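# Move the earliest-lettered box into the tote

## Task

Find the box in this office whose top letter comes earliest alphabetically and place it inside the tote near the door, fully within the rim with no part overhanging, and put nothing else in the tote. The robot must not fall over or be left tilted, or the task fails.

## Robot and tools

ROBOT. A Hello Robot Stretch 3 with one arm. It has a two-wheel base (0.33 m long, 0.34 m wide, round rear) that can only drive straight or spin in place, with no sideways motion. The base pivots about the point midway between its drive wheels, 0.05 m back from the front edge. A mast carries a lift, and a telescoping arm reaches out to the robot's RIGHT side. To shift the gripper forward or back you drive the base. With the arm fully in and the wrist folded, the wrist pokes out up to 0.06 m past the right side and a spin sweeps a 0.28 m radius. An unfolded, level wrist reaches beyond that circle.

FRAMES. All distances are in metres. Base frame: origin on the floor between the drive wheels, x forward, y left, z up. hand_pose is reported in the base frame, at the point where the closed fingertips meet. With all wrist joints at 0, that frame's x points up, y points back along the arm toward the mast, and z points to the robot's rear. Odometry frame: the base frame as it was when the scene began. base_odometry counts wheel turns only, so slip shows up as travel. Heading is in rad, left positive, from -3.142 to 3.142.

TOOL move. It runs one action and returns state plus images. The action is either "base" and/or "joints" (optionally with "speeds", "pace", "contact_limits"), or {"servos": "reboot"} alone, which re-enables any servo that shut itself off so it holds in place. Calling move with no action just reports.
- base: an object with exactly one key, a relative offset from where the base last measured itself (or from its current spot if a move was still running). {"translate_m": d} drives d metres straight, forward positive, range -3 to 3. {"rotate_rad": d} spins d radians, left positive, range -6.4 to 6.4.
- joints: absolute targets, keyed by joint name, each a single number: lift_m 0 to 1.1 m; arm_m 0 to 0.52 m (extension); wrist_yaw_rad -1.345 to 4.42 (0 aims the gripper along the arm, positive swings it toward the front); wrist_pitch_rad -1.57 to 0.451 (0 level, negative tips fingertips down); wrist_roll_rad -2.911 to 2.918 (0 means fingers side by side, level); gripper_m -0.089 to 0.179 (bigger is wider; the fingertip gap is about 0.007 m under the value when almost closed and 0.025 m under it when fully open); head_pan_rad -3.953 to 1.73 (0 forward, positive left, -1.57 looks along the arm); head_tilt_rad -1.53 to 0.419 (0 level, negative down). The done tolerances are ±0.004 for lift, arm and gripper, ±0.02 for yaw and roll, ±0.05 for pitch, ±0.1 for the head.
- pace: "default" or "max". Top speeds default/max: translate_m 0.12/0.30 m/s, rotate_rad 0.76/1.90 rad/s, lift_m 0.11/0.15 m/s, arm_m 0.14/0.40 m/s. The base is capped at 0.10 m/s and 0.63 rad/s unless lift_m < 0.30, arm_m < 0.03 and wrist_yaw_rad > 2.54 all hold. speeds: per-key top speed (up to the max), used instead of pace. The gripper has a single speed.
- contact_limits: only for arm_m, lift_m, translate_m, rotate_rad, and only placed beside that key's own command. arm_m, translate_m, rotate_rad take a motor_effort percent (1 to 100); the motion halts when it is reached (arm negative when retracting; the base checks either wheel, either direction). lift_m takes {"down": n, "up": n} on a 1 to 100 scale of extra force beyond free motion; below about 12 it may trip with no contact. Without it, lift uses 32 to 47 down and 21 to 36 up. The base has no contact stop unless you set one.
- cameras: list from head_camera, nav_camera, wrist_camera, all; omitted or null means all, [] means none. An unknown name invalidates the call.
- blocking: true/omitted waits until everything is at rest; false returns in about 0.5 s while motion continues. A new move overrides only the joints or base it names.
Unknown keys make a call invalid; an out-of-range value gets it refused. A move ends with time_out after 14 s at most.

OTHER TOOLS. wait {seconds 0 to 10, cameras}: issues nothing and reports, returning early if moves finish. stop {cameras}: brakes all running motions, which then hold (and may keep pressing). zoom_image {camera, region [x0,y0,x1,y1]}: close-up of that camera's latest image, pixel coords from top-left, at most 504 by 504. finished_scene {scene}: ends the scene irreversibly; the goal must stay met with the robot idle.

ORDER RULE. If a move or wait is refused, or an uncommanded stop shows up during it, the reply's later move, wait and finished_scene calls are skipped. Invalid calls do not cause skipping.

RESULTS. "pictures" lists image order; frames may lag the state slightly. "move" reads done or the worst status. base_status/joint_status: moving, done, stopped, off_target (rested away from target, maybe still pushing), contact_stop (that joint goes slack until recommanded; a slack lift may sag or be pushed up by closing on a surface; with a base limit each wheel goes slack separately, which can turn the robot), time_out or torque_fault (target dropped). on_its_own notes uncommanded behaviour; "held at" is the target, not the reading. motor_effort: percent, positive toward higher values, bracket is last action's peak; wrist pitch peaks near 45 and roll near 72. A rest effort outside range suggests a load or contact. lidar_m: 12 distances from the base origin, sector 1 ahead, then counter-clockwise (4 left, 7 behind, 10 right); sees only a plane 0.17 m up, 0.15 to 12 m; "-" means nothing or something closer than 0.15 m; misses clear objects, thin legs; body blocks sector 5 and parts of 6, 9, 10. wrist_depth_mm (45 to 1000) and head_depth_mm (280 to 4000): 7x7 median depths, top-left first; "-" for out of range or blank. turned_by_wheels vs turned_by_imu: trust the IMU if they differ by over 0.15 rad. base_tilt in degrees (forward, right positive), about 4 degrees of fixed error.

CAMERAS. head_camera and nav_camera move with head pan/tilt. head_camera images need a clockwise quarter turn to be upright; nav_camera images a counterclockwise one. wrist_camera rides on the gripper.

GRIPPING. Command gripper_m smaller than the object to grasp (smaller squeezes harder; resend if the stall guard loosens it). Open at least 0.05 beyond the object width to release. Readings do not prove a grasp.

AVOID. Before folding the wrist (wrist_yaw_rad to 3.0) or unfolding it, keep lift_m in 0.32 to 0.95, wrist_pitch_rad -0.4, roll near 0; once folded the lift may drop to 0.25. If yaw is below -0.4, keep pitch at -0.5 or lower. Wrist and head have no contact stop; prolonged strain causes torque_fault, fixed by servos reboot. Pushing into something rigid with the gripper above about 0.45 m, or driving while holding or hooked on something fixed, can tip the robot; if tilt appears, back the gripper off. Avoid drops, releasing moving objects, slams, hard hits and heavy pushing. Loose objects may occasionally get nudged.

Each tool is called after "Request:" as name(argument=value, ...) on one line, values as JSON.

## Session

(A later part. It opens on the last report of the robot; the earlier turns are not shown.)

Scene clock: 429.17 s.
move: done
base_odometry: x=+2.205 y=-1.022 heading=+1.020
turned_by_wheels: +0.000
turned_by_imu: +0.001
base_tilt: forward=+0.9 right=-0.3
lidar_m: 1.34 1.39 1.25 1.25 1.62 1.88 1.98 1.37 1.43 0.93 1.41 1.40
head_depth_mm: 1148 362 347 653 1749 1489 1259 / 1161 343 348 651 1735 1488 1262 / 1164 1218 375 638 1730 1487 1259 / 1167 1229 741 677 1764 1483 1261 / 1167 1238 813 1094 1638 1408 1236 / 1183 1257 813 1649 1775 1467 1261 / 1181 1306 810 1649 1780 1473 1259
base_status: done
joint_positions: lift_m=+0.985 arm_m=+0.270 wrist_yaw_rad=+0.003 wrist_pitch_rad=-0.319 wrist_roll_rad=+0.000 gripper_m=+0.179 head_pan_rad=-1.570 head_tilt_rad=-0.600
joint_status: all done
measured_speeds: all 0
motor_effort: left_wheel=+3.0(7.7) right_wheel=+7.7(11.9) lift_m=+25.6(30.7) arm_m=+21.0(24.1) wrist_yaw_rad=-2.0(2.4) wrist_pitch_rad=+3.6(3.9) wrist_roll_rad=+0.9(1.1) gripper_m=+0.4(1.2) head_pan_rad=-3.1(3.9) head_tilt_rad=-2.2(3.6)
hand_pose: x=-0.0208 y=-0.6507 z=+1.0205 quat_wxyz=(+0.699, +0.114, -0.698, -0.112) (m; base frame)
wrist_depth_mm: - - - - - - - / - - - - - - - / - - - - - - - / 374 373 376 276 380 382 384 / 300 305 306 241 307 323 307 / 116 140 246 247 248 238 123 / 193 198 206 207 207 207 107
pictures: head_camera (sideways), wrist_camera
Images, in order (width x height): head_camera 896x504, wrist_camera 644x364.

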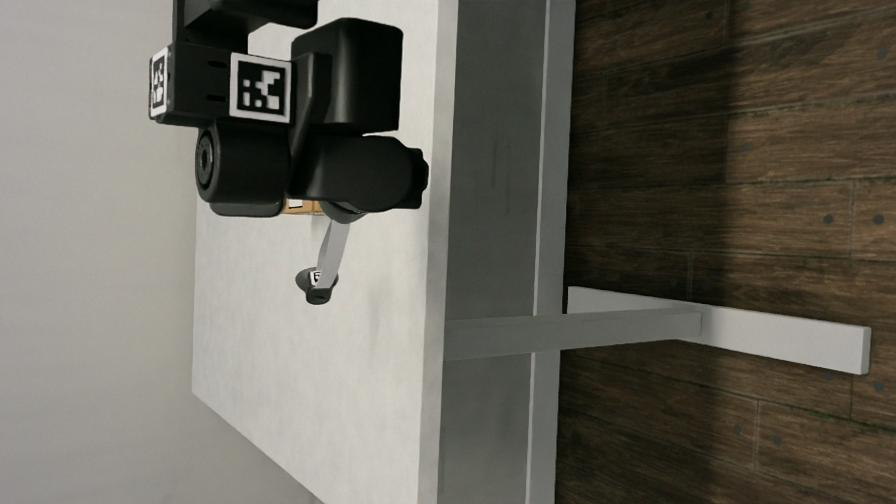

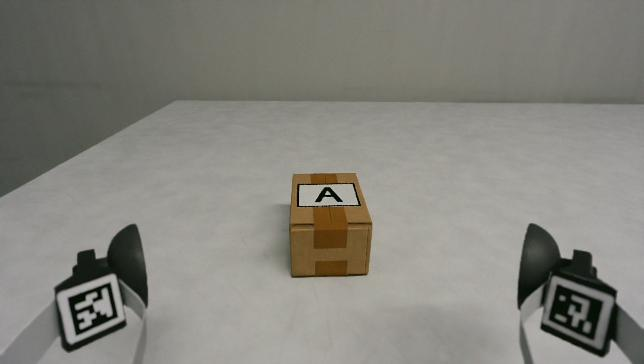

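Request:
move(joints={"lift_m": 0.925}, contact_limits={"lift_m": {"down": 14}}, cameras=["head_camera", "wrist_camera"])

Scene clock: 449.57 s.
move: done
base_odometry: x=+2.205 y=-1.022 heading=+1.020
turned_by_wheels: +0.000
turned_by_imu: +0.001
base_tilt: forward=+1.1 right=-0.2
lidar_m: 1.34 1.39 1.25 1.25 1.62 1.87 1.98 1.38 1.43 0.93 1.42 1.40
head_depth_mm: 1161 1219 392 383 1729 1481 1263 / 1164 1225 372 385 1715 1486 1260 / 1165 1224 401 414 1738 1477 1266 / 1164 1232 816 676 1743 1481 1262 / 1167 1237 815 1094 1636 1408 1231 / 1182 1268 812 1651 1765 1466 1256 / 1186 1305 811 1644 1763 1473 1257
base_status: not commanded
joint_positions: lift_m=+0.925 arm_m=+0.270 wrist_yaw_rad=+0.003 wrist_pitch_rad=-0.311 wrist_roll_rad=+0.002 gripper_m=+0.179 head_pan_rad=-1.570 head_tilt_rad=-0.600
joint_status: all done
measured_speeds: all 0
motor_effort: left_wheel=+2.8(3.0) right_wheel=+8.1(8.7) lift_m=+19.3(22.7) arm_m=+16.3(18.0) wrist_yaw_rad=-2.2(2.3) wrist_pitch_rad=+1.8(3.6) wrist_roll_rad=+0.1(1.1) gripper_m=-0.5(1.5) head_pan_rad=-2.6(3.9) head_tilt_rad=-2.4(3.4)
contact_limits: lift_m down 14 (down: maximum 72; up: maximum 65)
hand_pose: x=-0.0209 y=-0.6515 z=+0.9623 quat_wxyz=(+0.698, +0.111, -0.699, -0.109) (m; base frame)
wrist_depth_mm: - - - - - - - / - - - - - - - / 369 371 373 239 380 376 378 / 275 275 275 217 277 280 279 / 207 208 209 209 210 211 211 / 116 155 168 168 168 162 118 / - 131 140 140 141 141 109
pictures: head_camera (sideways), wrist_camera
Images, in order (width x height): head_camera 896x504, wrist_camera 644x364.

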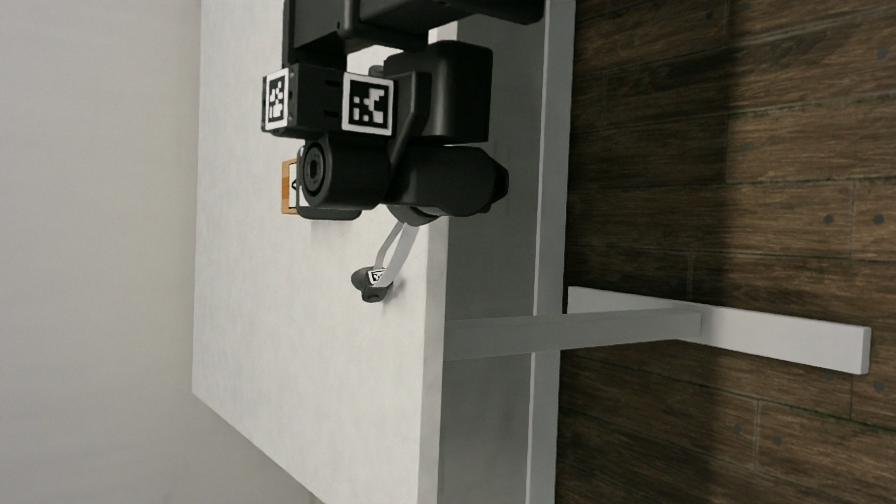

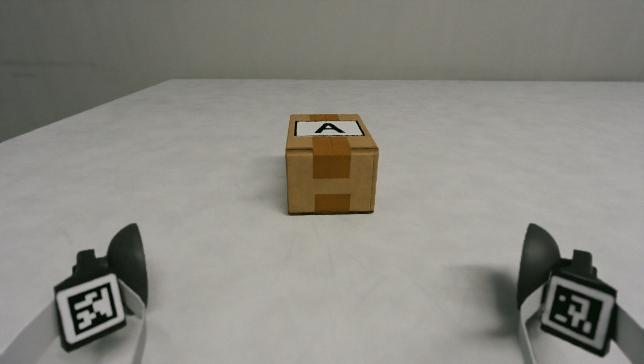

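Request:
move(joints={"lift_m": 0.934}, cameras=["wrist_camera"])

Request:
move(joints={"arm_m": 0.387}, contact_limits={"arm_m": 45}, cameras=["wrist_camera", "head_camera"])

Scene clock: 470.70 s.
move: done
base_odometry: x=+2.205 y=-1.022 heading=+1.020
turned_by_wheels: +0.000
turned_by_imu: +0.001
base_tilt: forward=+0.8 right=-0.1
lidar_m: 1.34 1.38 1.25 1.25 1.62 1.88 1.98 1.37 1.43 0.93 1.41 1.40
head_depth_mm: 1147 1213 382 398 1738 1475 1255 / 1152 1225 366 380 1743 1481 1269 / 1158 1225 397 410 1753 1463 1256 / 1168 1238 815 677 1746 1479 1253 / 1167 1242 813 1085 1641 1406 1237 / 1179 1253 812 1642 1763 1470 1255 / 1183 1310 810 1662 1774 1471 1259
base_status: not commanded
joint_positions: lift_m=+0.934 arm_m=+0.270 wrist_yaw_rad=+0.003 wrist_pitch_rad=-0.315 wrist_roll_rad=+0.002 gripper_m=+0.179 head_pan_rad=-1.570 head_tilt_rad=-0.600
joint_status: all done
measured_speeds: all 0
motor_effort: left_wheel=+2.6(3.0) right_wheel=+7.9(8.5) lift_m=+29.7(31.7) arm_m=+12.6(13.2) wrist_yaw_rad=-1.6(2.1) wrist_pitch_rad=+2.4(2.9) wrist_roll_rad=+0.0(0.3) gripper_m=+0.3(1.0) head_pan_rad=-3.3(3.3) head_tilt_rad=-2.0(3.1)
hand_pose: x=-0.0209 y=-0.6511 z=+0.9704 quat_wxyz=(+0.698, +0.112, -0.699, -0.110) (m; base frame)
wrist_depth_mm: - - - - - - - / - - - - - - - / 389 387 395 243 396 401 399 / 289 291 293 217 293 295 295 / 219 221 221 221 223 223 223 / 125 165 177 178 180 172 122 / - 144 149 149 149 149 109
pictures: wrist_camera
Images, in order (width x height): wrist_camera 644x364.

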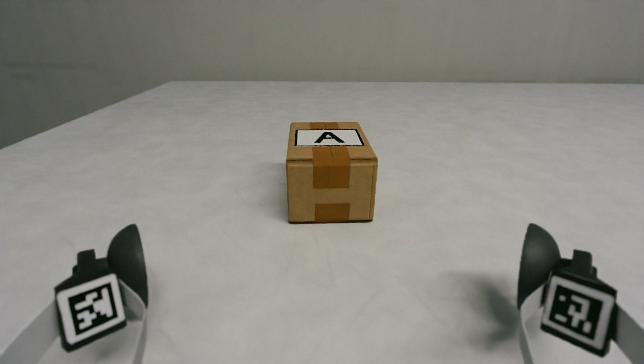

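Scene clock: 472.80 s.
move: done
base_odometry: x=+2.205 y=-1.022 heading=+1.020
turned_by_wheels: +0.000
turned_by_imu: +0.000
base_tilt: forward=+0.9 right=-0.2
lidar_m: 1.34 1.38 1.26 1.25 1.62 1.87 1.98 1.37 1.43 0.93 1.41 1.40
head_depth_mm: 1152 1222 378 651 1744 1485 1260 / 1160 495 474 679 1741 1479 1264 / 1160 1231 501 650 1752 1471 1270 / 1166 1242 775 678 1744 1486 1258 / 1168 1233 813 1089 1634 1401 1233 / 1179 1262 812 1634 1759 1469 1263 / 1185 1308 811 1639 1763 1467 1254
base_status: not commanded
joint_positions: lift_m=+0.934 arm_m=+0.387 wrist_yaw_rad=+0.003 wrist_pitch_rad=-0.315 wrist_roll_rad=+0.002 gripper_m=+0.179 head_pan_rad=-1.570 head_tilt_rad=-0.600
joint_status: all done
measured_speeds: all 0
motor_effort: left_wheel=+2.7(3.0) right_wheel=+8.2(8.6) lift_m=+27.7(30.1) arm_m=+19.9(23.0) wrist_yaw_rad=-1.5(2.1) wrist_pitch_rad=+2.8(3.1) wrist_roll_rad=-0.1(0.3) gripper_m=+0.7(1.3) head_pan_rad=-2.8(3.8) head_tilt_rad=-2.0(3.0)
contact_limits: arm_m 45 (drawing in: default 38, maximum 55; extending or still: default 47, maximum 70)
hand_pose: x=-0.0209 y=-0.7681 z=+0.9703 quat_wxyz=(+0.698, +0.112, -0.699, -0.111) (m; base frame)
wrist_depth_mm: - - - - - - - / - - - - - - - / 385 385 390 389 394 367 367 / 288 290 289 180 294 294 296 / 219 220 219 135 212 221 221 / 125 140 171 109 119 171 122 / - 144 143 115 121 149 109
pictures: head_camera (sideways), wrist_camera
Images, in order (width x height): head_camera 896x504, wrist_camera 644x364.

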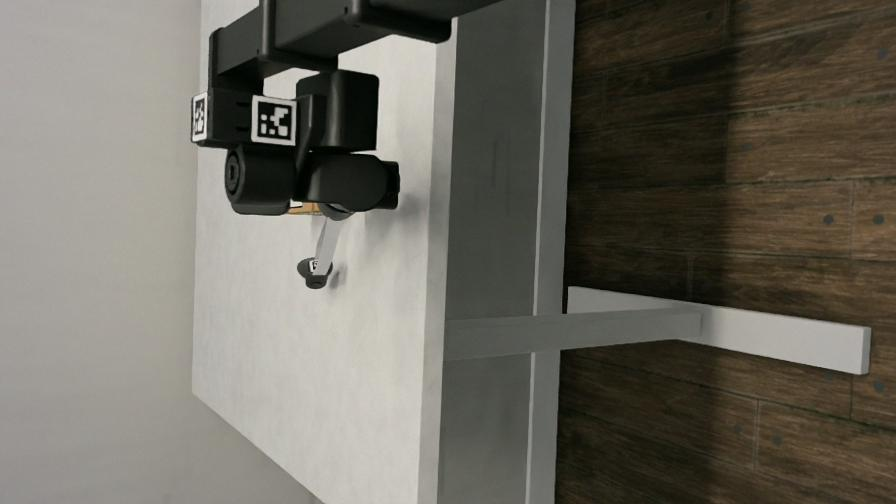

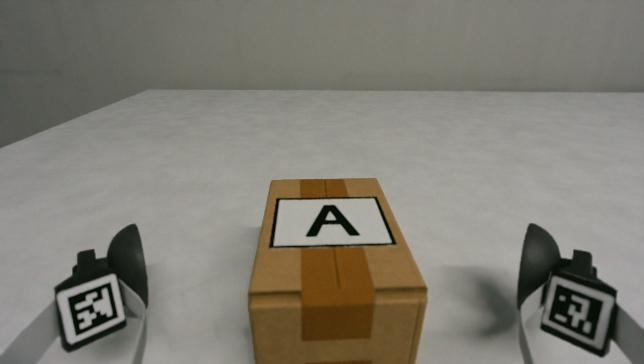

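Request:
move(joints={"arm_m": 0.397}, contact_limits={"arm_m": 45}, cameras=[])

Request:
move(joints={"gripper_m": 0.025}, cameras=["wrist_camera"])

Request:
move(joints={"lift_m": 1.03}, cameras=["wrist_camera"])

Scene clock: 477.90 s.
move: done
base_odometry: x=+2.205 y=-1.022 heading=+1.020
turned_by_wheels: +0.000
turned_by_imu: +0.001
base_tilt: forward=+1.1 right=+0.0
lidar_m: 1.34 1.39 1.25 1.25 1.62 1.87 1.99 1.38 1.43 0.93 1.42 1.40
head_depth_mm: 1150 1220 378 654 1743 1488 1263 / 1156 506 481 680 1733 1464 1261 / 1170 1220 510 679 1729 1469 1263 / 1163 1239 776 678 1755 1468 1262 / 1166 1234 815 1087 1637 1418 1229 / 1188 1257 810 1639 1760 1477 1255 / 1189 1310 811 1639 1768 1465 1259
base_status: not commanded
joint_positions: lift_m=+0.934 arm_m=+0.397 wrist_yaw_rad=+0.003 wrist_pitch_rad=-0.315 wrist_roll_rad=+0.002 gripper_m=+0.179 head_pan_rad=-1.570 head_tilt_rad=-0.600
joint_status: all done
measured_speeds: all 0
motor_effort: left_wheel=+2.9(2.9) right_wheel=+8.4(8.5) lift_m=+24.0(25.0) arm_m=+21.0(22.2) wrist_yaw_rad=-1.4(2.1) wrist_pitch_rad=+2.5(3.0) wrist_roll_rad=+0.2(0.3) gripper_m=-0.2(1.0) head_pan_rad=-1.2(3.8) head_tilt_rad=-2.1(2.5)
contact_limits: arm_m 45 (drawing in: default 38, maximum 55; extending or still: default 47, maximum 70)
hand_pose: x=-0.0209 y=-0.7781 z=+0.9703 quat_wxyz=(+0.698, +0.112, -0.699, -0.111) (m; base frame)
wrist_depth_mm: - - - - - - - / - - - - - - - / 385 386 389 390 392 365 364 / 288 287 290 291 293 292 295 / 220 220 220 135 211 221 222 / 125 140 171 113 119 172 122 / - 144 102 100 104 149 109
pictures: none
No camera images: "cameras" was empty.

Scene clock: 479.97 s.
move: done
base_odometry: x=+2.205 y=-1.022 heading=+1.020
turned_by_wheels: +0.000
turned_by_imu: +0.000
base_tilt: forward=+0.8 right=-0.1
lidar_m: 1.34 1.38 1.25 1.25 1.63 1.86 1.98 1.38 1.43 0.93 1.41 1.40
head_depth_mm: 1151 1212 378 629 1738 1488 1261 / 1156 508 480 680 1728 1472 1264 / 1171 1222 510 677 1738 1478 1261 / 1169 1243 817 677 1740 1467 1260 / 1173 1236 811 1088 1636 1413 1233 / 1179 1257 811 1636 1792 1480 1263 / 1177 1298 812 1660 1765 1481 1255
base_status: not commanded
joint_positions: lift_m=+0.934 arm_m=+0.397 wrist_yaw_rad=+0.002 wrist_pitch_rad=-0.315 wrist_roll_rad=+0.002 gripper_m=+0.027 head_pan_rad=-1.570 head_tilt_rad=-0.600
joint_status: all done
measured_speeds: all 0
motor_effort: left_wheel=+2.7(2.9) right_wheel=+8.1(8.6) lift_m=+22.0(24.2) arm_m=+19.0(21.0) wrist_yaw_rad=-1.8(2.2) wrist_pitch_rad=+2.4(3.0) wrist_roll_rad=+0.0(0.3) gripper_m=-30.9(98.7) head_pan_rad=-2.1(3.9) head_tilt_rad=-1.2(2.9)
contact_limits: arm_m 45 (drawing in: default 38, maximum 55; extending or still: default 47, maximum 70)
hand_pose: x=-0.0210 y=-0.7781 z=+0.9703 quat_wxyz=(+0.698, +0.112, -0.699, -0.111) (m; base frame)
wrist_depth_mm: - - - - - - - / - - - - - - - / 388 388 388 390 393 364 368 / 290 289 292 292 291 294 295 / 219 221 153 135 146 223 223 / 184 177 125 113 118 165 179 / 147 139 102 100 104 140 149
pictures: wrist_camera
Images, in order (width x height): wrist_camera 644x364.

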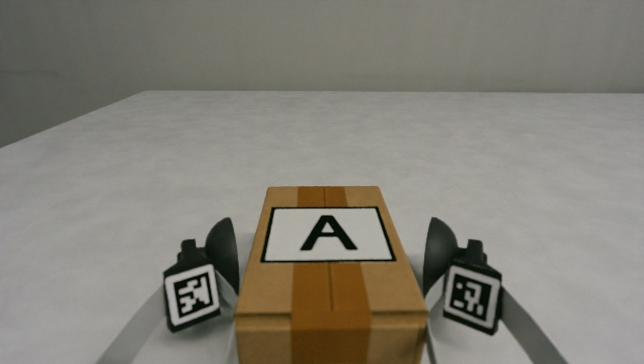

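Scene clock: 481.67 s.
move: done
base_odometry: x=+2.205 y=-1.022 heading=+1.020
turned_by_wheels: +0.000
turned_by_imu: +0.000
base_tilt: forward=+1.0 right=-0.3
lidar_m: 1.34 1.38 1.25 1.25 1.62 1.87 1.98 1.38 1.43 0.93 1.42 1.40
head_depth_mm: 445 1034 820 679 1736 1489 1264 / 422 428 819 679 1736 1475 1260 / 1116 456 744 676 1731 1466 1260 / 1165 1226 819 678 1755 1488 1263 / 1174 1242 814 1089 1628 1419 1232 / 1182 1261 812 1636 1769 1456 1260 / 1188 1308 808 1655 1779 1480 1253
base_status: not commanded
joint_positions: lift_m=+1.030 arm_m=+0.397 wrist_yaw_rad=+0.002 wrist_pitch_rad=-0.325 wrist_roll_rad=+0.002 gripper_m=+0.029 head_pan_rad=-1.570 head_tilt_rad=-0.600
joint_status: all done
measured_speeds: all 0
motor_effort: left_wheel=+2.7(2.9) right_wheel=+8.4(8.9) lift_m=+30.7(32.8) arm_m=+17.7(19.2) wrist_yaw_rad=-1.1(1.8) wrist_pitch_rad=+4.6(4.7) wrist_roll_rad=+0.0(0.3) gripper_m=-15.1(31.2) head_pan_rad=-2.1(4.3) head_tilt_rad=-2.1(2.6)
contact_limits: arm_m 45 (drawing in: default 38, maximum 55; extending or still: default 47, maximum 70)
hand_pose: x=-0.0210 y=-0.7771 z=+1.0641 quat_wxyz=(+0.697, +0.115, -0.698, -0.114) (m; base frame)
wrist_depth_mm: - - - - - - - / - - - - - - - / - - - - - - - / - - - 174 - - - / 370 373 150 138 154 379 374 / 302 301 126 115 119 284 306 / 261 238 101 100 104 240 256
pictures: wrist_camera
Images, in order (width x height): wrist_camera 644x364.

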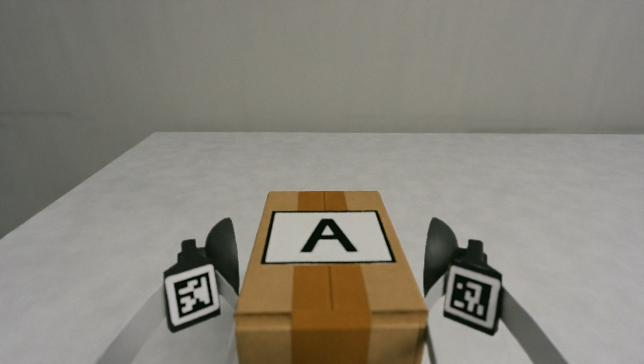

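Request:
move(joints={"arm_m": 0.0, "head_pan_rad": 0.0, "head_tilt_rad": -0.6}, cameras=["wrist_camera"])

Request:
move(joints={"wrist_yaw_rad": 1.57, "lift_m": 0.6}, base={"translate_m": 0.76}, cameras=["wrist_camera"])

Request:
move(base={"rotate_rad": 1.571}, cameras=["head_camera", "wrist_camera"])

Scene clock: 505.97 s.
move: done
base_odometry: x=+2.205 y=-1.022 heading=+1.020
turned_by_wheels: +0.000
turned_by_imu: +0.001
base_tilt: forward=+1.1 right=+0.0
lidar_m: 1.34 1.39 1.25 1.25 1.62 1.87 1.99 1.37 1.43 0.93 1.41 1.40
head_depth_mm: 1115 1224 1377 1532 1711 1484 1271 / 1121 1236 1390 1557 1723 1489 1257 / 1122 1247 1386 1572 1736 1488 1256 / 1131 1255 1388 1577 1724 1481 1254 / 1140 1252 1404 1607 1724 1468 1253 / 1144 1266 1402 1600 1726 1481 1259 / 1158 1263 1417 1602 1759 1468 1258
base_status: not commanded
joint_positions: lift_m=+1.030 arm_m=+0.002 wrist_yaw_rad=+0.002 wrist_pitch_rad=-0.325 wrist_roll_rad=+0.002 gripper_m=+0.029 head_pan_rad=+0.002 head_tilt_rad=-0.600
joint_status: all done
joint sent to its limit — arm_m, lower limit.
measured_speeds: all 0
motor_effort: left_wheel=+2.7(3.0) right_wheel=+8.3(8.8) lift_m=+29.5(30.4) arm_m=-19.6(22.6) wrist_yaw_rad=-1.3(1.9) wrist_pitch_rad=+4.6(4.8) wrist_roll_rad=+0.2(0.4) gripper_m=-15.0(16.4) head_pan_rad=-4.0(4.7) head_tilt_rad=-1.5(3.3)
hand_pose: x=-0.0210 y=-0.3819 z=+1.0640 quat_wxyz=(+0.697, +0.115, -0.698, -0.114) (m; base frame)
wrist_depth_mm: - - - - - - - / - - - - - - - / - - - - - - - / - - - 174 - - - / 414 393 154 137 154 403 398 / - - 125 114 120 - - / - - 100 100 103 - -
pictures: wrist_camera
Images, in order (width x height): wrist_camera 644x364.

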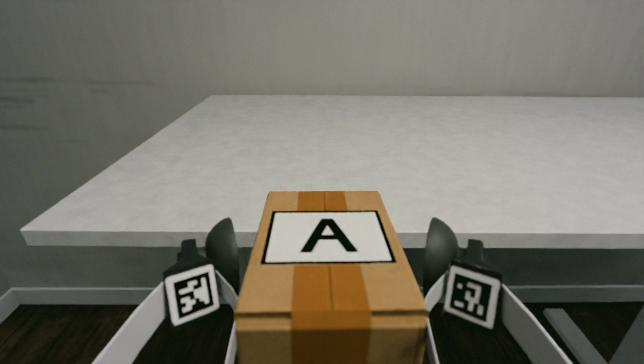

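Scene clock: 514.67 s.
move: done
base_odometry: x=+2.602 y=-0.374 heading=+1.020
turned_by_wheels: +0.000
turned_by_imu: -0.001
base_tilt: forward=+0.8 right=+0.0
lidar_m: 0.59 0.61 0.82 1.58 1.27 1.74 2.73 1.96 1.05 1.35 0.85 0.62
head_depth_mm: 462 508 564 637 715 861 1037 / 463 511 567 639 718 869 1045 / 465 512 569 645 725 879 1059 / 467 514 573 647 731 882 1069 / 467 515 575 653 732 893 1078 / 471 518 579 656 763 897 1085 / 473 523 582 659 766 911 1101
base_status: done
joint_positions: lift_m=+0.600 arm_m=+0.002 wrist_yaw_rad=+1.567 wrist_pitch_rad=-0.325 wrist_roll_rad=+0.002 gripper_m=+0.029 head_pan_rad=+0.000 head_tilt_rad=-0.600
joint_status: all done
measured_speeds: all 0
motor_effort: left_wheel=+8.4(12.8) right_wheel=+1.8(13.4) lift_m=+27.5(28.1) arm_m=-2.8(19.7) wrist_yaw_rad=+3.5(7.8) wrist_pitch_rad=+4.3(4.9) wrist_roll_rad=+0.3(0.4) gripper_m=-14.6(16.6) head_pan_rad=-3.3(4.8) head_tilt_rad=-0.5(2.5)
hand_pose: x=+0.2137 y=-0.1478 z=+0.6340 quat_wxyz=(+0.575, +0.574, -0.414, +0.411) (m; base frame)
wrist_depth_mm: - - - - - - - / - - - - - - - / - - - - - - - / - - - 174 - - - / - - 147 138 143 - - / - - 125 115 120 121 - / - 101 100 100 102 115 -
pictures: wrist_camera
Images, in order (width x height): wrist_camera 644x364.

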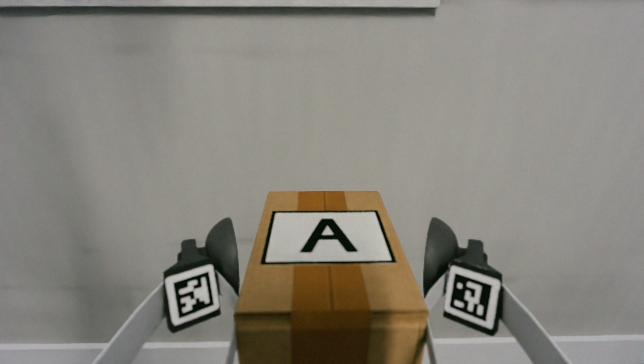

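Scene clock: 518.27 s.
move: done
base_odometry: x=+2.602 y=-0.374 heading=+2.590
turned_by_wheels: +1.570
turned_by_imu: +1.566
base_tilt: forward=+1.0 right=-0.3
lidar_m: 1.67 1.27 1.75 2.73 1.99 1.05 1.35 0.87 0.62 0.59 0.61 0.81
head_depth_mm: 2060 2043 2053 2024 1739 1481 1257 / 2956 3151 2773 2280 1793 1485 1270 / 2955 3203 3066 2237 1769 1467 1265 / 2907 3232 3054 2276 1785 1481 1256 / 2976 3292 3073 2248 1797 1470 1255 / 2867 3197 1615 1641 1673 1479 1267 / 1098 1196 1560 1907 1692 1470 1265
base_status: done
joint_positions: lift_m=+0.600 arm_m=+0.002 wrist_yaw_rad=+1.567 wrist_pitch_rad=-0.325 wrist_roll_rad=+0.002 gripper_m=+0.029 head_pan_rad=+0.000 head_tilt_rad=-0.600
joint_status: not commanded
measured_speeds: all 0
motor_effort: left_wheel=-10.9(14.7) right_wheel=+10.6(14.9) lift_m=+30.6(31.4) arm_m=-8.7(8.9) wrist_yaw_rad=+3.0(3.9) wrist_pitch_rad=+4.4(4.9) wrist_roll_rad=+0.1(0.4) gripper_m=-16.1(16.6) head_pan_rad=-3.1(4.6) head_tilt_rad=-0.4(2.1)
hand_pose: x=+0.2137 y=-0.1478 z=+0.6340 quat_wxyz=(+0.575, +0.574, -0.414, +0.411) (m; base frame)
wrist_depth_mm: - - - - - - - / - - - - - - - / - - - - - - - / - - - - - - - / - - 154 138 146 - - / - 941 125 115 120 121 - / 849 773 100 100 104 118 -
pictures: head_camera (sideways), wrist_camera
Images, in order (width x height): head_camera 896x504, wrist_camera 644x364.

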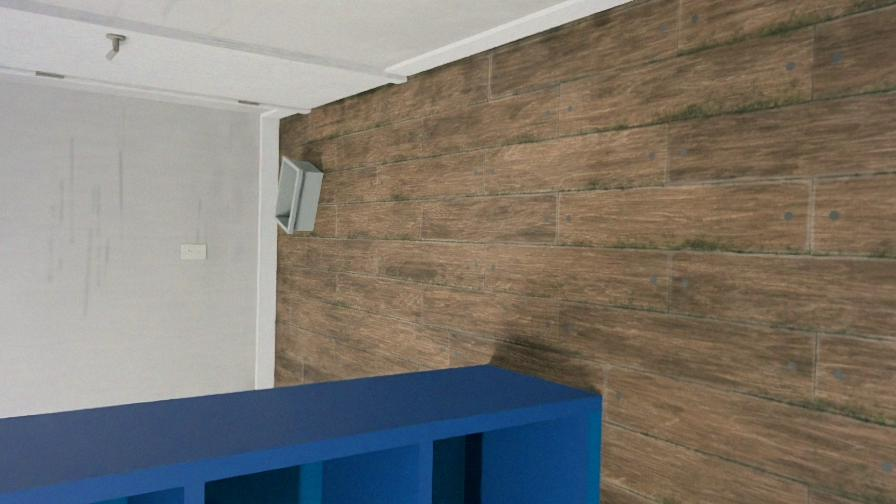

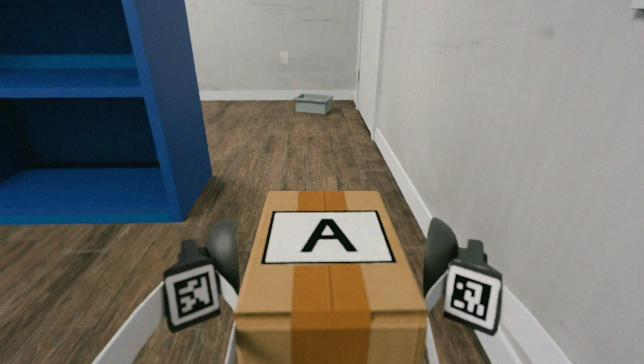

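Request:
move(base={"translate_m": 1.95}, pace="max", cameras=[])

Request:
move(base={"rotate_rad": 0.45}, cameras=["head_camera"])

Request:
move(base={"translate_m": 0.85}, pace="max", joints={"head_pan_rad": -1.2, "head_tilt_rad": -0.9}, cameras=["head_camera", "wrist_camera"])

Scene clock: 541.83 s.
move: time_out
base_odometry: x=+1.408 y=+0.360 heading=+2.591
turned_by_wheels: +0.000
turned_by_imu: +0.000
base_tilt: forward=+0.9 right=-0.3
lidar_m: 1.71 2.07 0.44 0.42 0.44 2.88 2.37 0.79 0.56 0.54 0.55 0.73
head_depth_mm: 1687 1836 1767 1768 1699 1491 1267 / 1740 1883 2085 2280 1803 1478 1266 / 1728 1909 2123 2263 1782 1478 1261 / 1732 1903 2141 2234 1788 1475 1272 / 1740 1910 2132 2244 1771 1466 1263 / 1746 1912 2140 2253 1777 1466 1253 / 1750 1920 2136 2236 1788 1467 1255
base_status: translate_m time_out (by the wheels' count: +1.4016 of +1.9500)
joint_positions: lift_m=+0.600 arm_m=+0.002 wrist_yaw_rad=+1.567 wrist_pitch_rad=-0.325 wrist_roll_rad=+0.002 gripper_m=+0.029 head_pan_rad=+0.000 head_tilt_rad=-0.600
joint_status: not commanded
measured_speeds: all 0
motor_effort: left_wheel=+3.3(12.8) right_wheel=+0.5(14.2) lift_m=+23.8(29.9) arm_m=-17.2(20.5) wrist_yaw_rad=+3.5(3.9) wrist_pitch_rad=+4.6(5.0) wrist_roll_rad=+0.2(0.4) gripper_m=-15.2(16.9) head_pan_rad=-2.4(4.2) head_tilt_rad=-0.5(1.9)
hand_pose: x=+0.2137 y=-0.1478 z=+0.6340 quat_wxyz=(+0.575, +0.574, -0.414, +0.411) (m; base frame)
wrist_depth_mm: - - - - - - - / - - - - - - - / - - - - - - - / - - - - - - - / - - 154 138 146 - - / - 945 125 115 120 120 - / 853 775 100 100 103 118 -
pictures: none
No camera images: "cameras" was empty.

not run: a stop that you did not command came earlier in this reply.

not run: a stop that you did not command came earlier in this reply.

Request:
move(base={"translate_m": 0.55}, cameras=[])

Request:
move(base={"rotate_rad": 0.45}, cameras=["head_camera"])

Request:
move(base={"translate_m": 0.85}, joints={"head_pan_rad": -1.2, "head_tilt_rad": -0.9}, cameras=["head_camera", "wrist_camera"])

Scene clock: 551.70 s.
move: done
base_odometry: x=+0.940 y=+0.648 heading=+2.591
turned_by_wheels: +0.000
turned_by_imu: +0.001
base_tilt: forward=+0.9 right=-0.3
lidar_m: 1.47 1.51 2.01 1.21 0.54 0.61 2.39 0.76 0.54 0.52 0.53 0.68
head_depth_mm: 1239 1359 1515 1645 1657 1446 1266 / 1243 1367 1515 1714 1779 1479 1262 / 1239 1366 1531 1723 1798 1440 1268 / 1247 1375 1538 1736 1783 1454 1260 / 1243 1374 1535 1744 1763 1472 1256 / 1262 1386 1555 1744 1772 1469 1265 / 1266 1388 1554 1749 1774 1474 1256
base_status: done
joint_positions: lift_m=+0.600 arm_m=+0.002 wrist_yaw_rad=+1.567 wrist_pitch_rad=-0.325 wrist_roll_rad=+0.002 gripper_m=+0.029 head_pan_rad=+0.000 head_tilt_rad=-0.600
joint_status: not commanded
measured_speeds: all 0
motor_effort: left_wheel=+7.6(12.5) right_wheel=+2.4(11.6) lift_m=+21.6(22.9) arm_m=-15.0(16.5) wrist_yaw_rad=+3.3(4.1) wrist_pitch_rad=+4.1(4.9) wrist_roll_rad=-0.1(0.3) gripper_m=-14.7(16.8) head_pan_rad=-3.0(4.0) head_tilt_rad=-0.1(1.5)
hand_pose: x=+0.2137 y=-0.1478 z=+0.6340 quat_wxyz=(+0.575, +0.574, -0.414, +0.411) (m; base frame)
wrist_depth_mm: - - - - - - - / - - - - - - - / - - - - - - - / - - - - - - - / - - 153 137 145 - - / - 953 125 114 120 121 - / 836 764 100 100 103 117 -
pictures: none
No camera images: "cameras" was empty.

Scene clock: 553.53 s.
move: done
base_odometry: x=+0.940 y=+0.648 heading=+3.040
turned_by_wheels: +0.449
turned_by_imu: +0.447
base_tilt: forward=+1.1 right=+0.0
lidar_m: 1.49 1.88 1.87 0.52 0.57 2.90 0.84 0.56 0.52 0.52 0.64 1.40
head_depth_mm: 1233 1344 1469 1616 1727 1425 1263 / 1280 1407 1537 1707 1779 1482 1264 / 1347 1462 1625 1828 1777 1467 1263 / 1403 1558 1721 1932 1784 1469 1256 / 1476 1624 1824 2052 1771 1464 1256 / 1547 1721 1923 2150 1778 1482 1255 / 1627 1824 2078 2225 1771 1455 1249
base_status: done
joint_positions: lift_m=+0.600 arm_m=+0.002 wrist_yaw_rad=+1.567 wrist_pitch_rad=-0.325 wrist_roll_rad=+0.002 gripper_m=+0.029 head_pan_rad=+0.000 head_tilt_rad=-0.600
joint_status: not commanded
measured_speeds: all 0
motor_effort: left_wheel=-10.5(14.4) right_wheel=+10.8(14.4) lift_m=+21.6(22.0) arm_m=-15.8(16.0) wrist_yaw_rad=+3.4(3.7) wrist_pitch_rad=+4.1(4.8) wrist_roll_rad=+0.3(0.3) gripper_m=-15.4(16.0) head_pan_rad=-2.3(3.5) head_tilt_rad=+0.6(2.0)
hand_pose: x=+0.2137 y=-0.1477 z=+0.6340 quat_wxyz=(+0.575, +0.574, -0.414, +0.411) (m; base frame)
wrist_depth_mm: - - - - - - - / - - - - - - - / - - - - - - - / - - - - - - - / - - 154 138 147 - - / - 966 125 115 120 921 912 / 850 782 101 100 104 790 802
pictures: head_camera (sideways)
Images, in order (width x height): head_camera 896x504.

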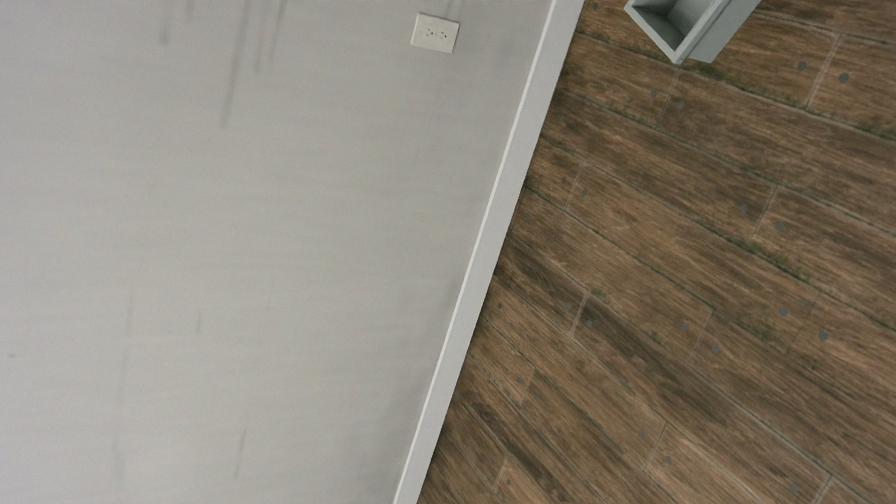

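Scene clock: 563.17 s.
move: done
base_odometry: x=+0.094 y=+0.734 heading=+3.040
turned_by_wheels: +0.000
turned_by_imu: +0.001
base_tilt: forward=+0.9 right=+0.1
lidar_m: 0.70 0.89 1.88 1.68 1.12 1.04 1.38 0.89 0.83 0.84 0.75 0.69
head_depth_mm: 883 983 1105 1260 1393 1257 403 / 959 1080 1246 1463 1405 1237 426 / 923 1084 1321 1561 1407 1250 501 / 841 982 1165 1427 1417 1238 500 / 772 884 1037 1245 1390 1202 1118 / 715 812 937 1104 1334 608 1104 / 668 747 850 984 1187 1258 1125
base_status: done
joint_positions: lift_m=+0.600 arm_m=+0.002 wrist_yaw_rad=+1.567 wrist_pitch_rad=-0.325 wrist_roll_rad=+0.002 gripper_m=+0.029 head_pan_rad=-1.200 head_tilt_rad=-0.900
joint_status: all done
measured_speeds: all 0
motor_effort: left_wheel=+3.7(12.6) right_wheel=+6.1(18.0) lift_m=+22.7(23.0) arm_m=-19.8(20.7) wrist_yaw_rad=+3.3(3.7) wrist_pitch_rad=+4.6(4.9) wrist_roll_rad=+0.0(0.4) gripper_m=-15.2(17.1) head_pan_rad=+2.2(5.7) head_tilt_rad=-5.2(7.8)
hand_pose: x=+0.2137 y=-0.1477 z=+0.6340 quat_wxyz=(+0.575, +0.574, -0.414, +0.411) (m; base frame)
wrist_depth_mm: - - - - - - - / - - - - - - - / - - - - - - - / - - - 174 - - - / - - 147 137 144 573 - / - 927 125 114 120 121 - / 840 784 101 100 102 118 -
pictures: head_camera (sideways), wrist_camera
Images, in order (width x height): head_camera 896x504, wrist_camera 644x364.

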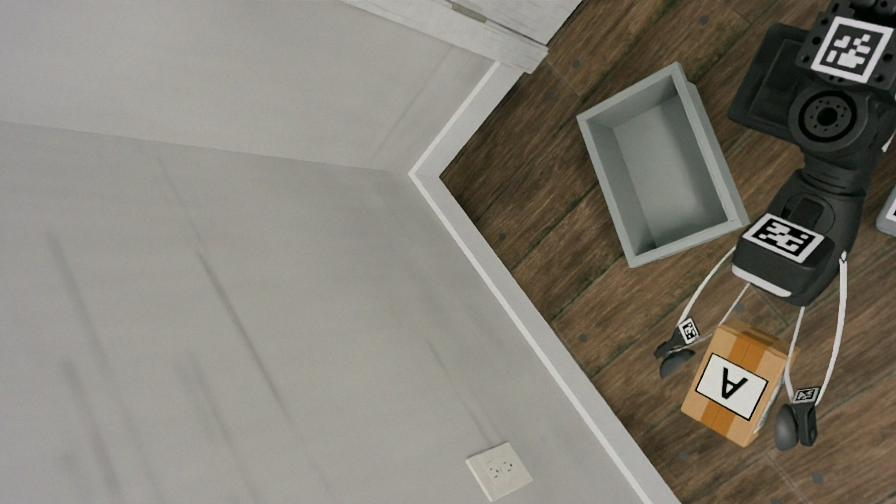

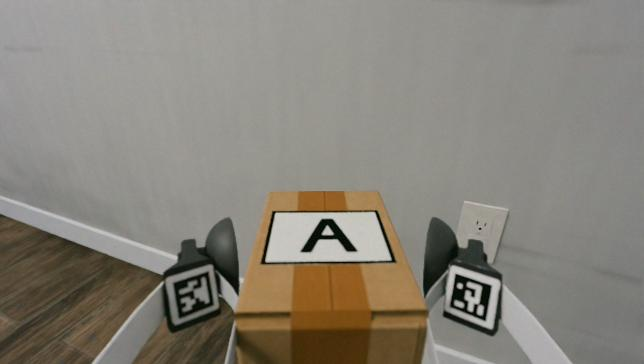

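Request:
move(base={"translate_m": 0.055}, joints={"wrist_yaw_rad": 0.0, "head_pan_rad": -1.57, "head_tilt_rad": -0.9}, cameras=[])

Request:
move(joints={"arm_m": 0.37, "wrist_pitch_rad": -1.55}, cameras=["head_camera", "wrist_camera"])

Scene clock: 598.37 s.
move: done
base_odometry: x=+0.039 y=+0.739 heading=+3.040
turned_by_wheels: +0.000
turned_by_imu: +0.000
base_tilt: forward=+1.0 right=+0.0
lidar_m: 0.65 0.82 1.75 1.77 1.18 1.09 1.42 0.92 0.85 0.86 0.69 0.64
head_depth_mm: 758 858 998 1183 1373 1252 400 / 786 906 1061 1280 1415 1257 413 / 841 965 1134 1378 693 530 443 / 891 1037 1226 1523 1342 1202 1107 / 942 1100 1305 1531 1423 1240 1135 / 927 1044 1168 1335 1393 1253 1134 / 827 907 1002 1118 1252 1268 1142
base_status: done
joint_positions: lift_m=+0.600 arm_m=+0.002 wrist_yaw_rad=+0.003 wrist_pitch_rad=-0.325 wrist_roll_rad=+0.002 gripper_m=+0.029 head_pan_rad=-1.572 head_tilt_rad=-0.900
joint_status: all done
measured_speeds: all 0
motor_effort: left_wheel=+8.5(12.2) right_wheel=+3.1(10.2) lift_m=+23.2(23.8) arm_m=-19.9(20.1) wrist_yaw_rad=-2.5(5.8) wrist_pitch_rad=+4.3(4.8) wrist_roll_rad=+0.1(0.3) gripper_m=-14.6(16.5) head_pan_rad=-2.0(5.4) head_tilt_rad=-4.3(8.3)
hand_pose: x=-0.0207 y=-0.3818 z=+0.6340 quat_wxyz=(+0.698, +0.116, -0.698, -0.114) (m; base frame)
wrist_depth_mm: - - - 561 550 - - / - - - 595 - - - / - - - 644 - - - / - - - 175 - - - / - - 148 138 144 - - / - - 125 114 120 120 - / - 101 100 101 103 118 -
pictures: none
No camera images: "cameras" was empty.

Scene clock: 602.27 s.
move: done
base_odometry: x=+0.039 y=+0.739 heading=+3.040
turned_by_wheels: +0.000
turned_by_imu: +0.001
base_tilt: forward=+1.1 right=+0.0
lidar_m: 0.65 0.82 1.74 1.77 1.17 1.09 1.41 0.92 0.85 0.86 0.69 0.64
head_depth_mm: 758 863 993 1191 1361 474 410 / 784 899 1011 613 520 472 954 / 840 960 1067 685 1340 1239 1125 / 892 1041 1234 1478 1354 1250 1134 / 937 1102 1311 1539 1420 1242 1136 / 932 1040 1167 1335 1390 1254 1127 / 827 903 996 1116 1271 1253 1133
base_status: not commanded
joint_positions: lift_m=+0.600 arm_m=+0.370 wrist_yaw_rad=+0.003 wrist_pitch_rad=-1.544 wrist_roll_rad=+0.002 gripper_m=+0.029 head_pan_rad=-1.572 head_tilt_rad=-0.900
joint_status: all done
measured_speeds: all 0
motor_effort: left_wheel=+8.8(8.9) right_wheel=+3.1(3.6) lift_m=+23.6(23.8) arm_m=+20.1(23.7) wrist_yaw_rad=-2.1(2.8) wrist_pitch_rad=-1.0(7.5) wrist_roll_rad=-0.1(0.3) gripper_m=-14.7(16.7) head_pan_rad=-0.9(3.7) head_tilt_rad=-4.5(6.0)
hand_pose: x=-0.0217 y=-0.4977 z=+0.4819 quat_wxyz=(+0.507, +0.494, -0.506, -0.493) (m; base frame)
wrist_depth_mm: 522 598 611 592 600 605 510 / 525 609 609 605 605 600 604 / 549 633 614 - 613 615 610 / 567 640 554 168 627 626 631 / 648 653 150 135 145 640 638 / 671 648 125 113 119 639 650 / 678 674 100 101 104 651 655
pictures: head_camera (sideways), wrist_camera
Images, in order (width x height): head_camera 896x504, wrist_camera 644x364.

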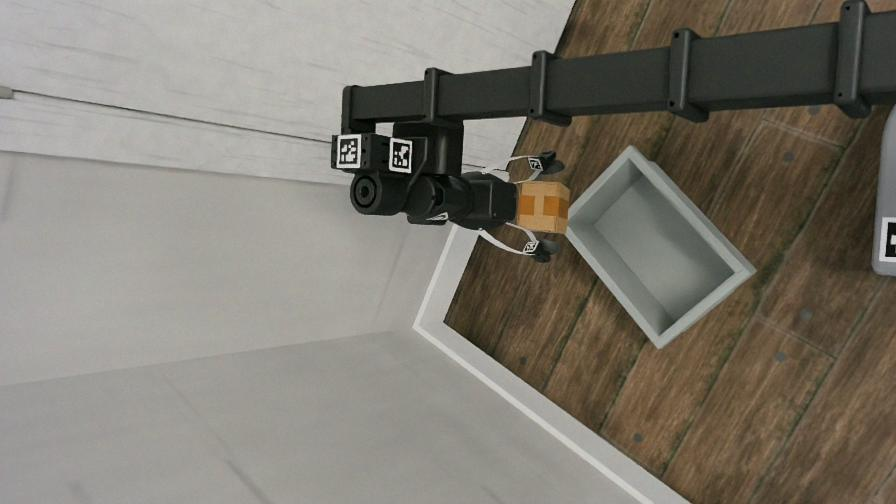

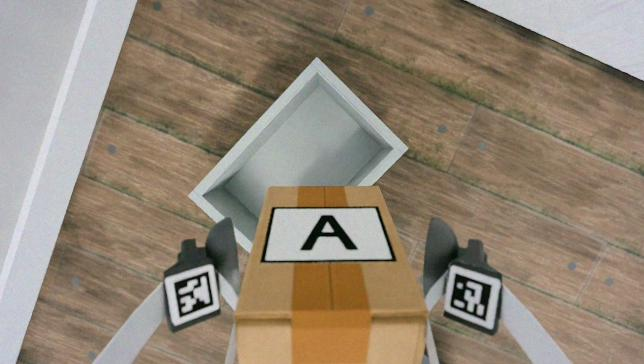

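Request:
move(base={"translate_m": 0.03}, joints={"arm_m": 0.405, "lift_m": 0.42}, cameras=["head_camera", "wrist_camera"])

Scene clock: 613.67 s.
move: done
base_odometry: x=+0.010 y=+0.742 heading=+3.041
turned_by_wheels: +0.000
turned_by_imu: +0.001
base_tilt: forward=+1.0 right=-0.1
lidar_m: 0.62 0.78 1.67 1.81 1.20 1.12 1.44 0.93 0.86 0.87 0.67 0.62
head_depth_mm: 772 876 1013 1203 1389 1253 1134 / 800 909 1078 1232 743 650 573 / 859 989 1157 837 1263 1232 1136 / 907 1046 1247 1519 1345 1261 1136 / 957 1101 1299 1522 1413 1234 1136 / 898 997 1112 1288 1366 1264 1132 / 792 863 957 1063 1201 1240 1135
base_status: done
joint_positions: lift_m=+0.420 arm_m=+0.405 wrist_yaw_rad=+0.003 wrist_pitch_rad=-1.545 wrist_roll_rad=+0.002 gripper_m=+0.029 head_pan_rad=-1.571 head_tilt_rad=-0.900
joint_status: all done
measured_speeds: all 0
motor_effort: left_wheel=+7.8(12.1) right_wheel=+1.0(7.7) lift_m=+21.3(23.9) arm_m=+19.9(24.7) wrist_yaw_rad=-2.0(2.7) wrist_pitch_rad=-0.9(1.5) wrist_roll_rad=+0.3(0.3) gripper_m=-14.8(16.5) head_pan_rad=+3.1(4.2) head_tilt_rad=-4.1(5.6)
hand_pose: x=-0.0217 y=-0.5324 z=+0.3019 quat_wxyz=(+0.507, +0.494, -0.506, -0.494) (m; base frame)
wrist_depth_mm: 439 438 438 430 431 427 431 / 450 445 438 387 438 434 433 / 454 454 450 - 441 451 444 / 467 461 415 168 362 451 455 / 475 470 149 135 146 458 458 / 483 477 125 113 119 466 461 / 490 483 101 100 104 477 470
pictures: head_camera (sideways), wrist_camera
Images, in order (width x height): head_camera 896x504, wrist_camera 644x364.

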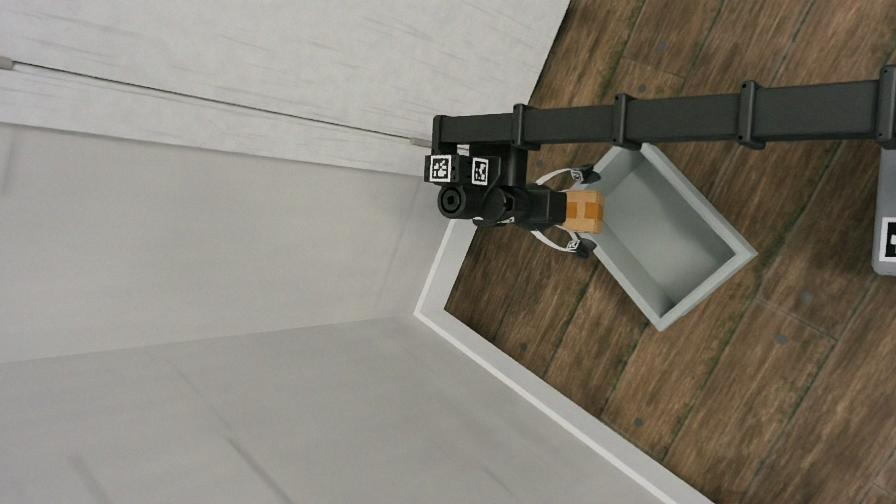

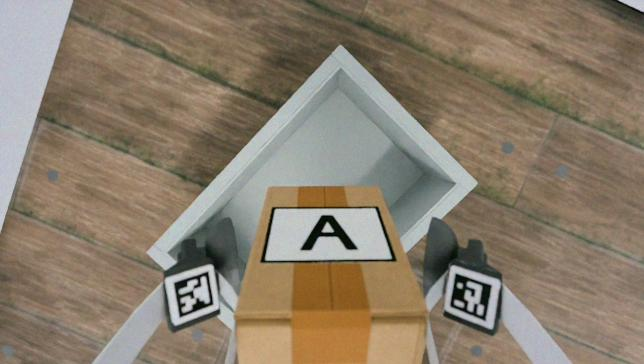

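Request:
move(base={"translate_m": 0.02}, joints={"arm_m": 0.378}, cameras=[])

Request:
move(joints={"lift_m": 0.27}, cameras=["head_camera", "wrist_camera"])

Scene clock: 647.93 s.
move: done
base_odometry: x=-0.010 y=+0.744 heading=+3.041
turned_by_wheels: +0.000
turned_by_imu: +0.001
base_tilt: forward=+1.1 right=-0.1
lidar_m: 0.61 0.76 1.62 1.84 1.22 1.13 1.44 0.94 0.87 0.88 0.65 0.60
head_depth_mm: 774 882 1018 1216 1399 1258 1135 / 818 923 1079 1254 736 638 573 / 870 1003 1158 1273 998 1235 1140 / 914 1058 1268 1521 1370 1258 1136 / 954 1099 1287 1514 1405 1234 1137 / 871 969 1083 1241 1369 1261 1139 / 769 838 926 1029 1174 1246 1139
base_status: done
joint_positions: lift_m=+0.420 arm_m=+0.378 wrist_yaw_rad=+0.003 wrist_pitch_rad=-1.545 wrist_roll_rad=+0.002 gripper_m=+0.029 head_pan_rad=-1.570 head_tilt_rad=-0.900
joint_status: all done
measured_speeds: all 0
motor_effort: left_wheel=+9.2(11.3) right_wheel=+3.5(8.0) lift_m=+25.1(25.1) arm_m=-20.4(21.6) wrist_yaw_rad=-2.3(2.7) wrist_pitch_rad=-1.4(1.5) wrist_roll_rad=+0.1(0.3) gripper_m=-14.6(16.3) head_pan_rad=+1.9(3.8) head_tilt_rad=-3.8(5.3)
hand_pose: x=-0.0217 y=-0.5054 z=+0.3019 quat_wxyz=(+0.507, +0.494, -0.506, -0.494) (m; base frame)
wrist_depth_mm: - 446 439 432 428 430 426 / 453 450 442 405 442 435 436 / 455 447 450 - - 447 444 / 463 462 401 168 380 453 448 / 469 468 148 135 146 463 458 / 484 483 125 114 119 464 469 / 493 487 100 100 103 474 479
pictures: none
No camera images: "cameras" was empty.

Scene clock: 650.13 s.
move: done
base_odometry: x=-0.010 y=+0.744 heading=+3.041
turned_by_wheels: +0.000
turned_by_imu: +0.000
base_tilt: forward=+1.0 right=-0.1
lidar_m: 0.61 0.76 1.62 1.85 1.23 1.14 1.45 0.94 0.87 0.48 0.65 0.60
head_depth_mm: 777 881 1020 1215 1394 1259 1131 / 814 920 1087 1304 1377 1219 1087 / 867 1001 1172 1420 942 1226 1119 / 913 1062 1267 1523 1413 1252 1132 / 954 1103 1286 1513 1425 1234 1136 / 876 968 1091 1235 1362 1263 1135 / 768 839 929 1034 1175 1232 1133
base_status: not commanded
joint_positions: lift_m=+0.270 arm_m=+0.378 wrist_yaw_rad=+0.003 wrist_pitch_rad=-1.545 wrist_roll_rad=+0.002 gripper_m=+0.029 head_pan_rad=-1.570 head_tilt_rad=-0.900
joint_status: all done
measured_speeds: all 0
motor_effort: left_wheel=+9.2(9.4) right_wheel=+3.3(3.7) lift_m=+21.2(23.5) arm_m=-19.3(20.4) wrist_yaw_rad=-2.2(2.6) wrist_pitch_rad=-1.1(1.5) wrist_roll_rad=+0.1(0.3) gripper_m=-14.6(16.2) head_pan_rad=+2.6(3.8) head_tilt_rad=-4.3(5.8)
hand_pose: x=-0.0217 y=-0.5054 z=+0.1519 quat_wxyz=(+0.507, +0.494, -0.506, -0.494) (m; base frame)
wrist_depth_mm: 299 298 297 199 - 288 290 / 304 303 300 249 - - 294 / 310 307 221 - - - 298 / 314 310 235 168 - 243 201 / 321 231 148 136 143 208 311 / 324 122 125 113 118 196 321 / 329 101 100 100 104 321 323
pictures: head_camera (sideways), wrist_camera
Images, in order (width x height): head_camera 896x504, wrist_camera 644x364.

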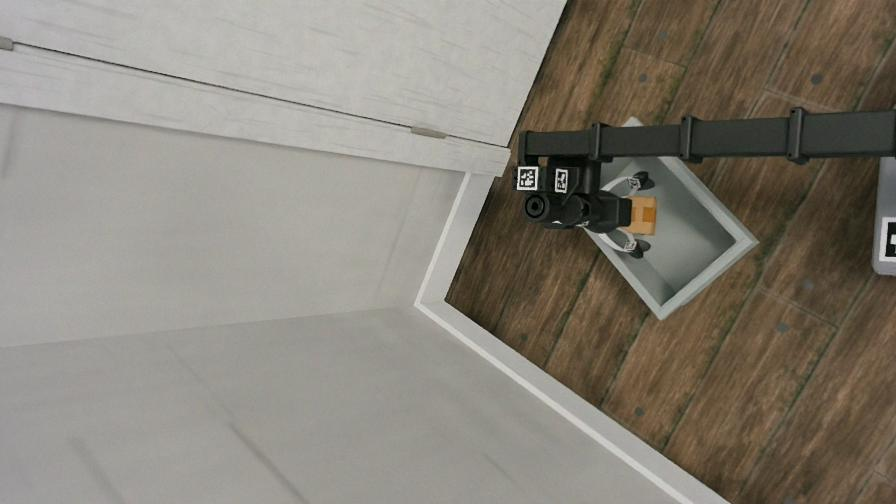

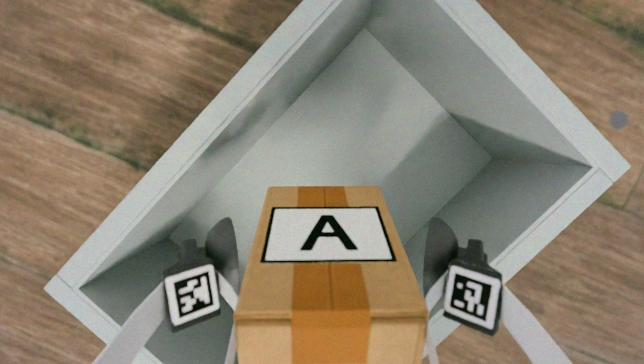

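Request:
move(joints={"lift_m": 0.165}, speeds={"lift_m": 0.04}, contact_limits={"lift_m": {"down": 13}}, cameras=["head_camera", "wrist_camera"])

Scene clock: 655.57 s.
move: done
base_odometry: x=-0.010 y=+0.744 heading=+3.041
turned_by_wheels: +0.000
turned_by_imu: +0.001
base_tilt: forward=+0.9 right=-0.1
lidar_m: 0.61 0.77 1.62 1.84 1.22 1.14 1.45 0.94 0.87 0.88 0.65 0.60
head_depth_mm: 775 882 1016 1223 1386 1249 1133 / 812 922 1081 1307 1422 1239 1116 / 875 1000 1168 1423 1018 1204 1101 / 913 1064 1261 1547 1408 1242 1129 / 957 1098 1295 1499 1422 1236 1136 / 869 967 1088 1244 1366 1261 1142 / 771 839 928 1038 1175 1242 1133
base_status: not commanded
joint_positions: lift_m=+0.165 arm_m=+0.378 wrist_yaw_rad=+0.003 wrist_pitch_rad=-1.545 wrist_roll_rad=+0.002 gripper_m=+0.029 head_pan_rad=-1.570 head_tilt_rad=-0.900
joint_status: all done
measured_speeds: all 0
motor_effort: left_wheel=+9.0(9.4) right_wheel=+3.1(3.6) lift_m=+22.1(23.6) arm_m=-17.2(18.7) wrist_yaw_rad=-1.8(2.6) wrist_pitch_rad=-0.9(1.5) wrist_roll_rad=+0.1(0.3) gripper_m=-15.5(16.8) head_pan_rad=+2.0(3.8) head_tilt_rad=-4.1(5.5)
contact_limits: lift_m down 13 (down: maximum 72; up: maximum 65)
hand_pose: x=-0.0217 y=-0.5054 z=+0.0469 quat_wxyz=(+0.507, +0.494, -0.506, -0.494) (m; base frame)
wrist_depth_mm: 197 84 105 188 193 - - / - 92 142 196 196 196 - / - 117 172 - 198 198 - / - 144 - 168 - - 175 / 136 184 148 135 142 188 152 / 170 - 125 113 118 150 133 / - 101 100 100 104 137 117
pictures: head_camera (sideways), wrist_camera
Images, in order (width x height): head_camera 896x504, wrist_camera 644x364.

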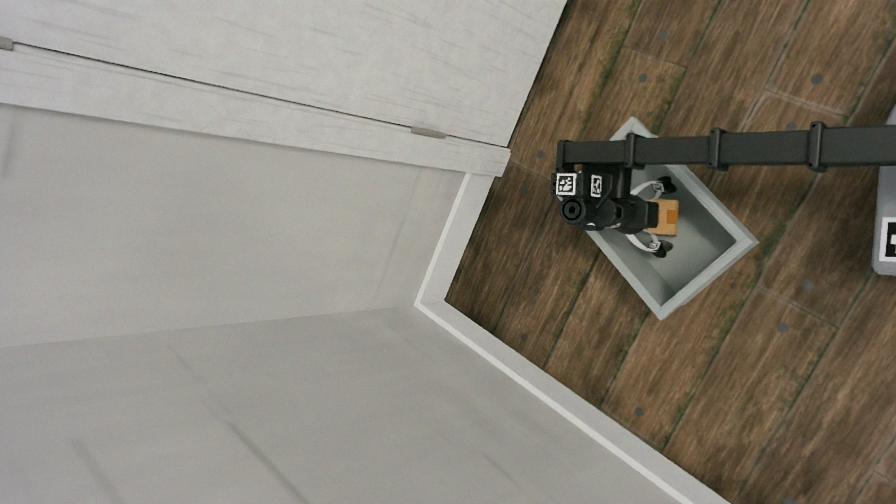

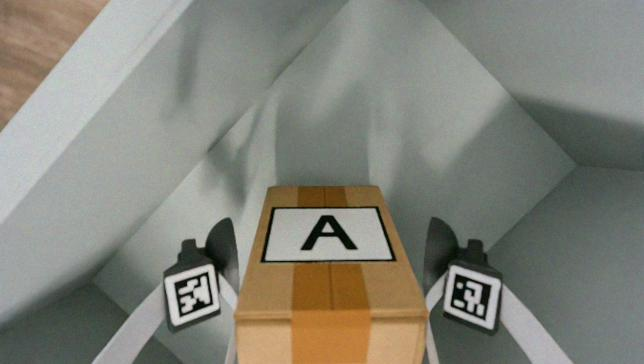

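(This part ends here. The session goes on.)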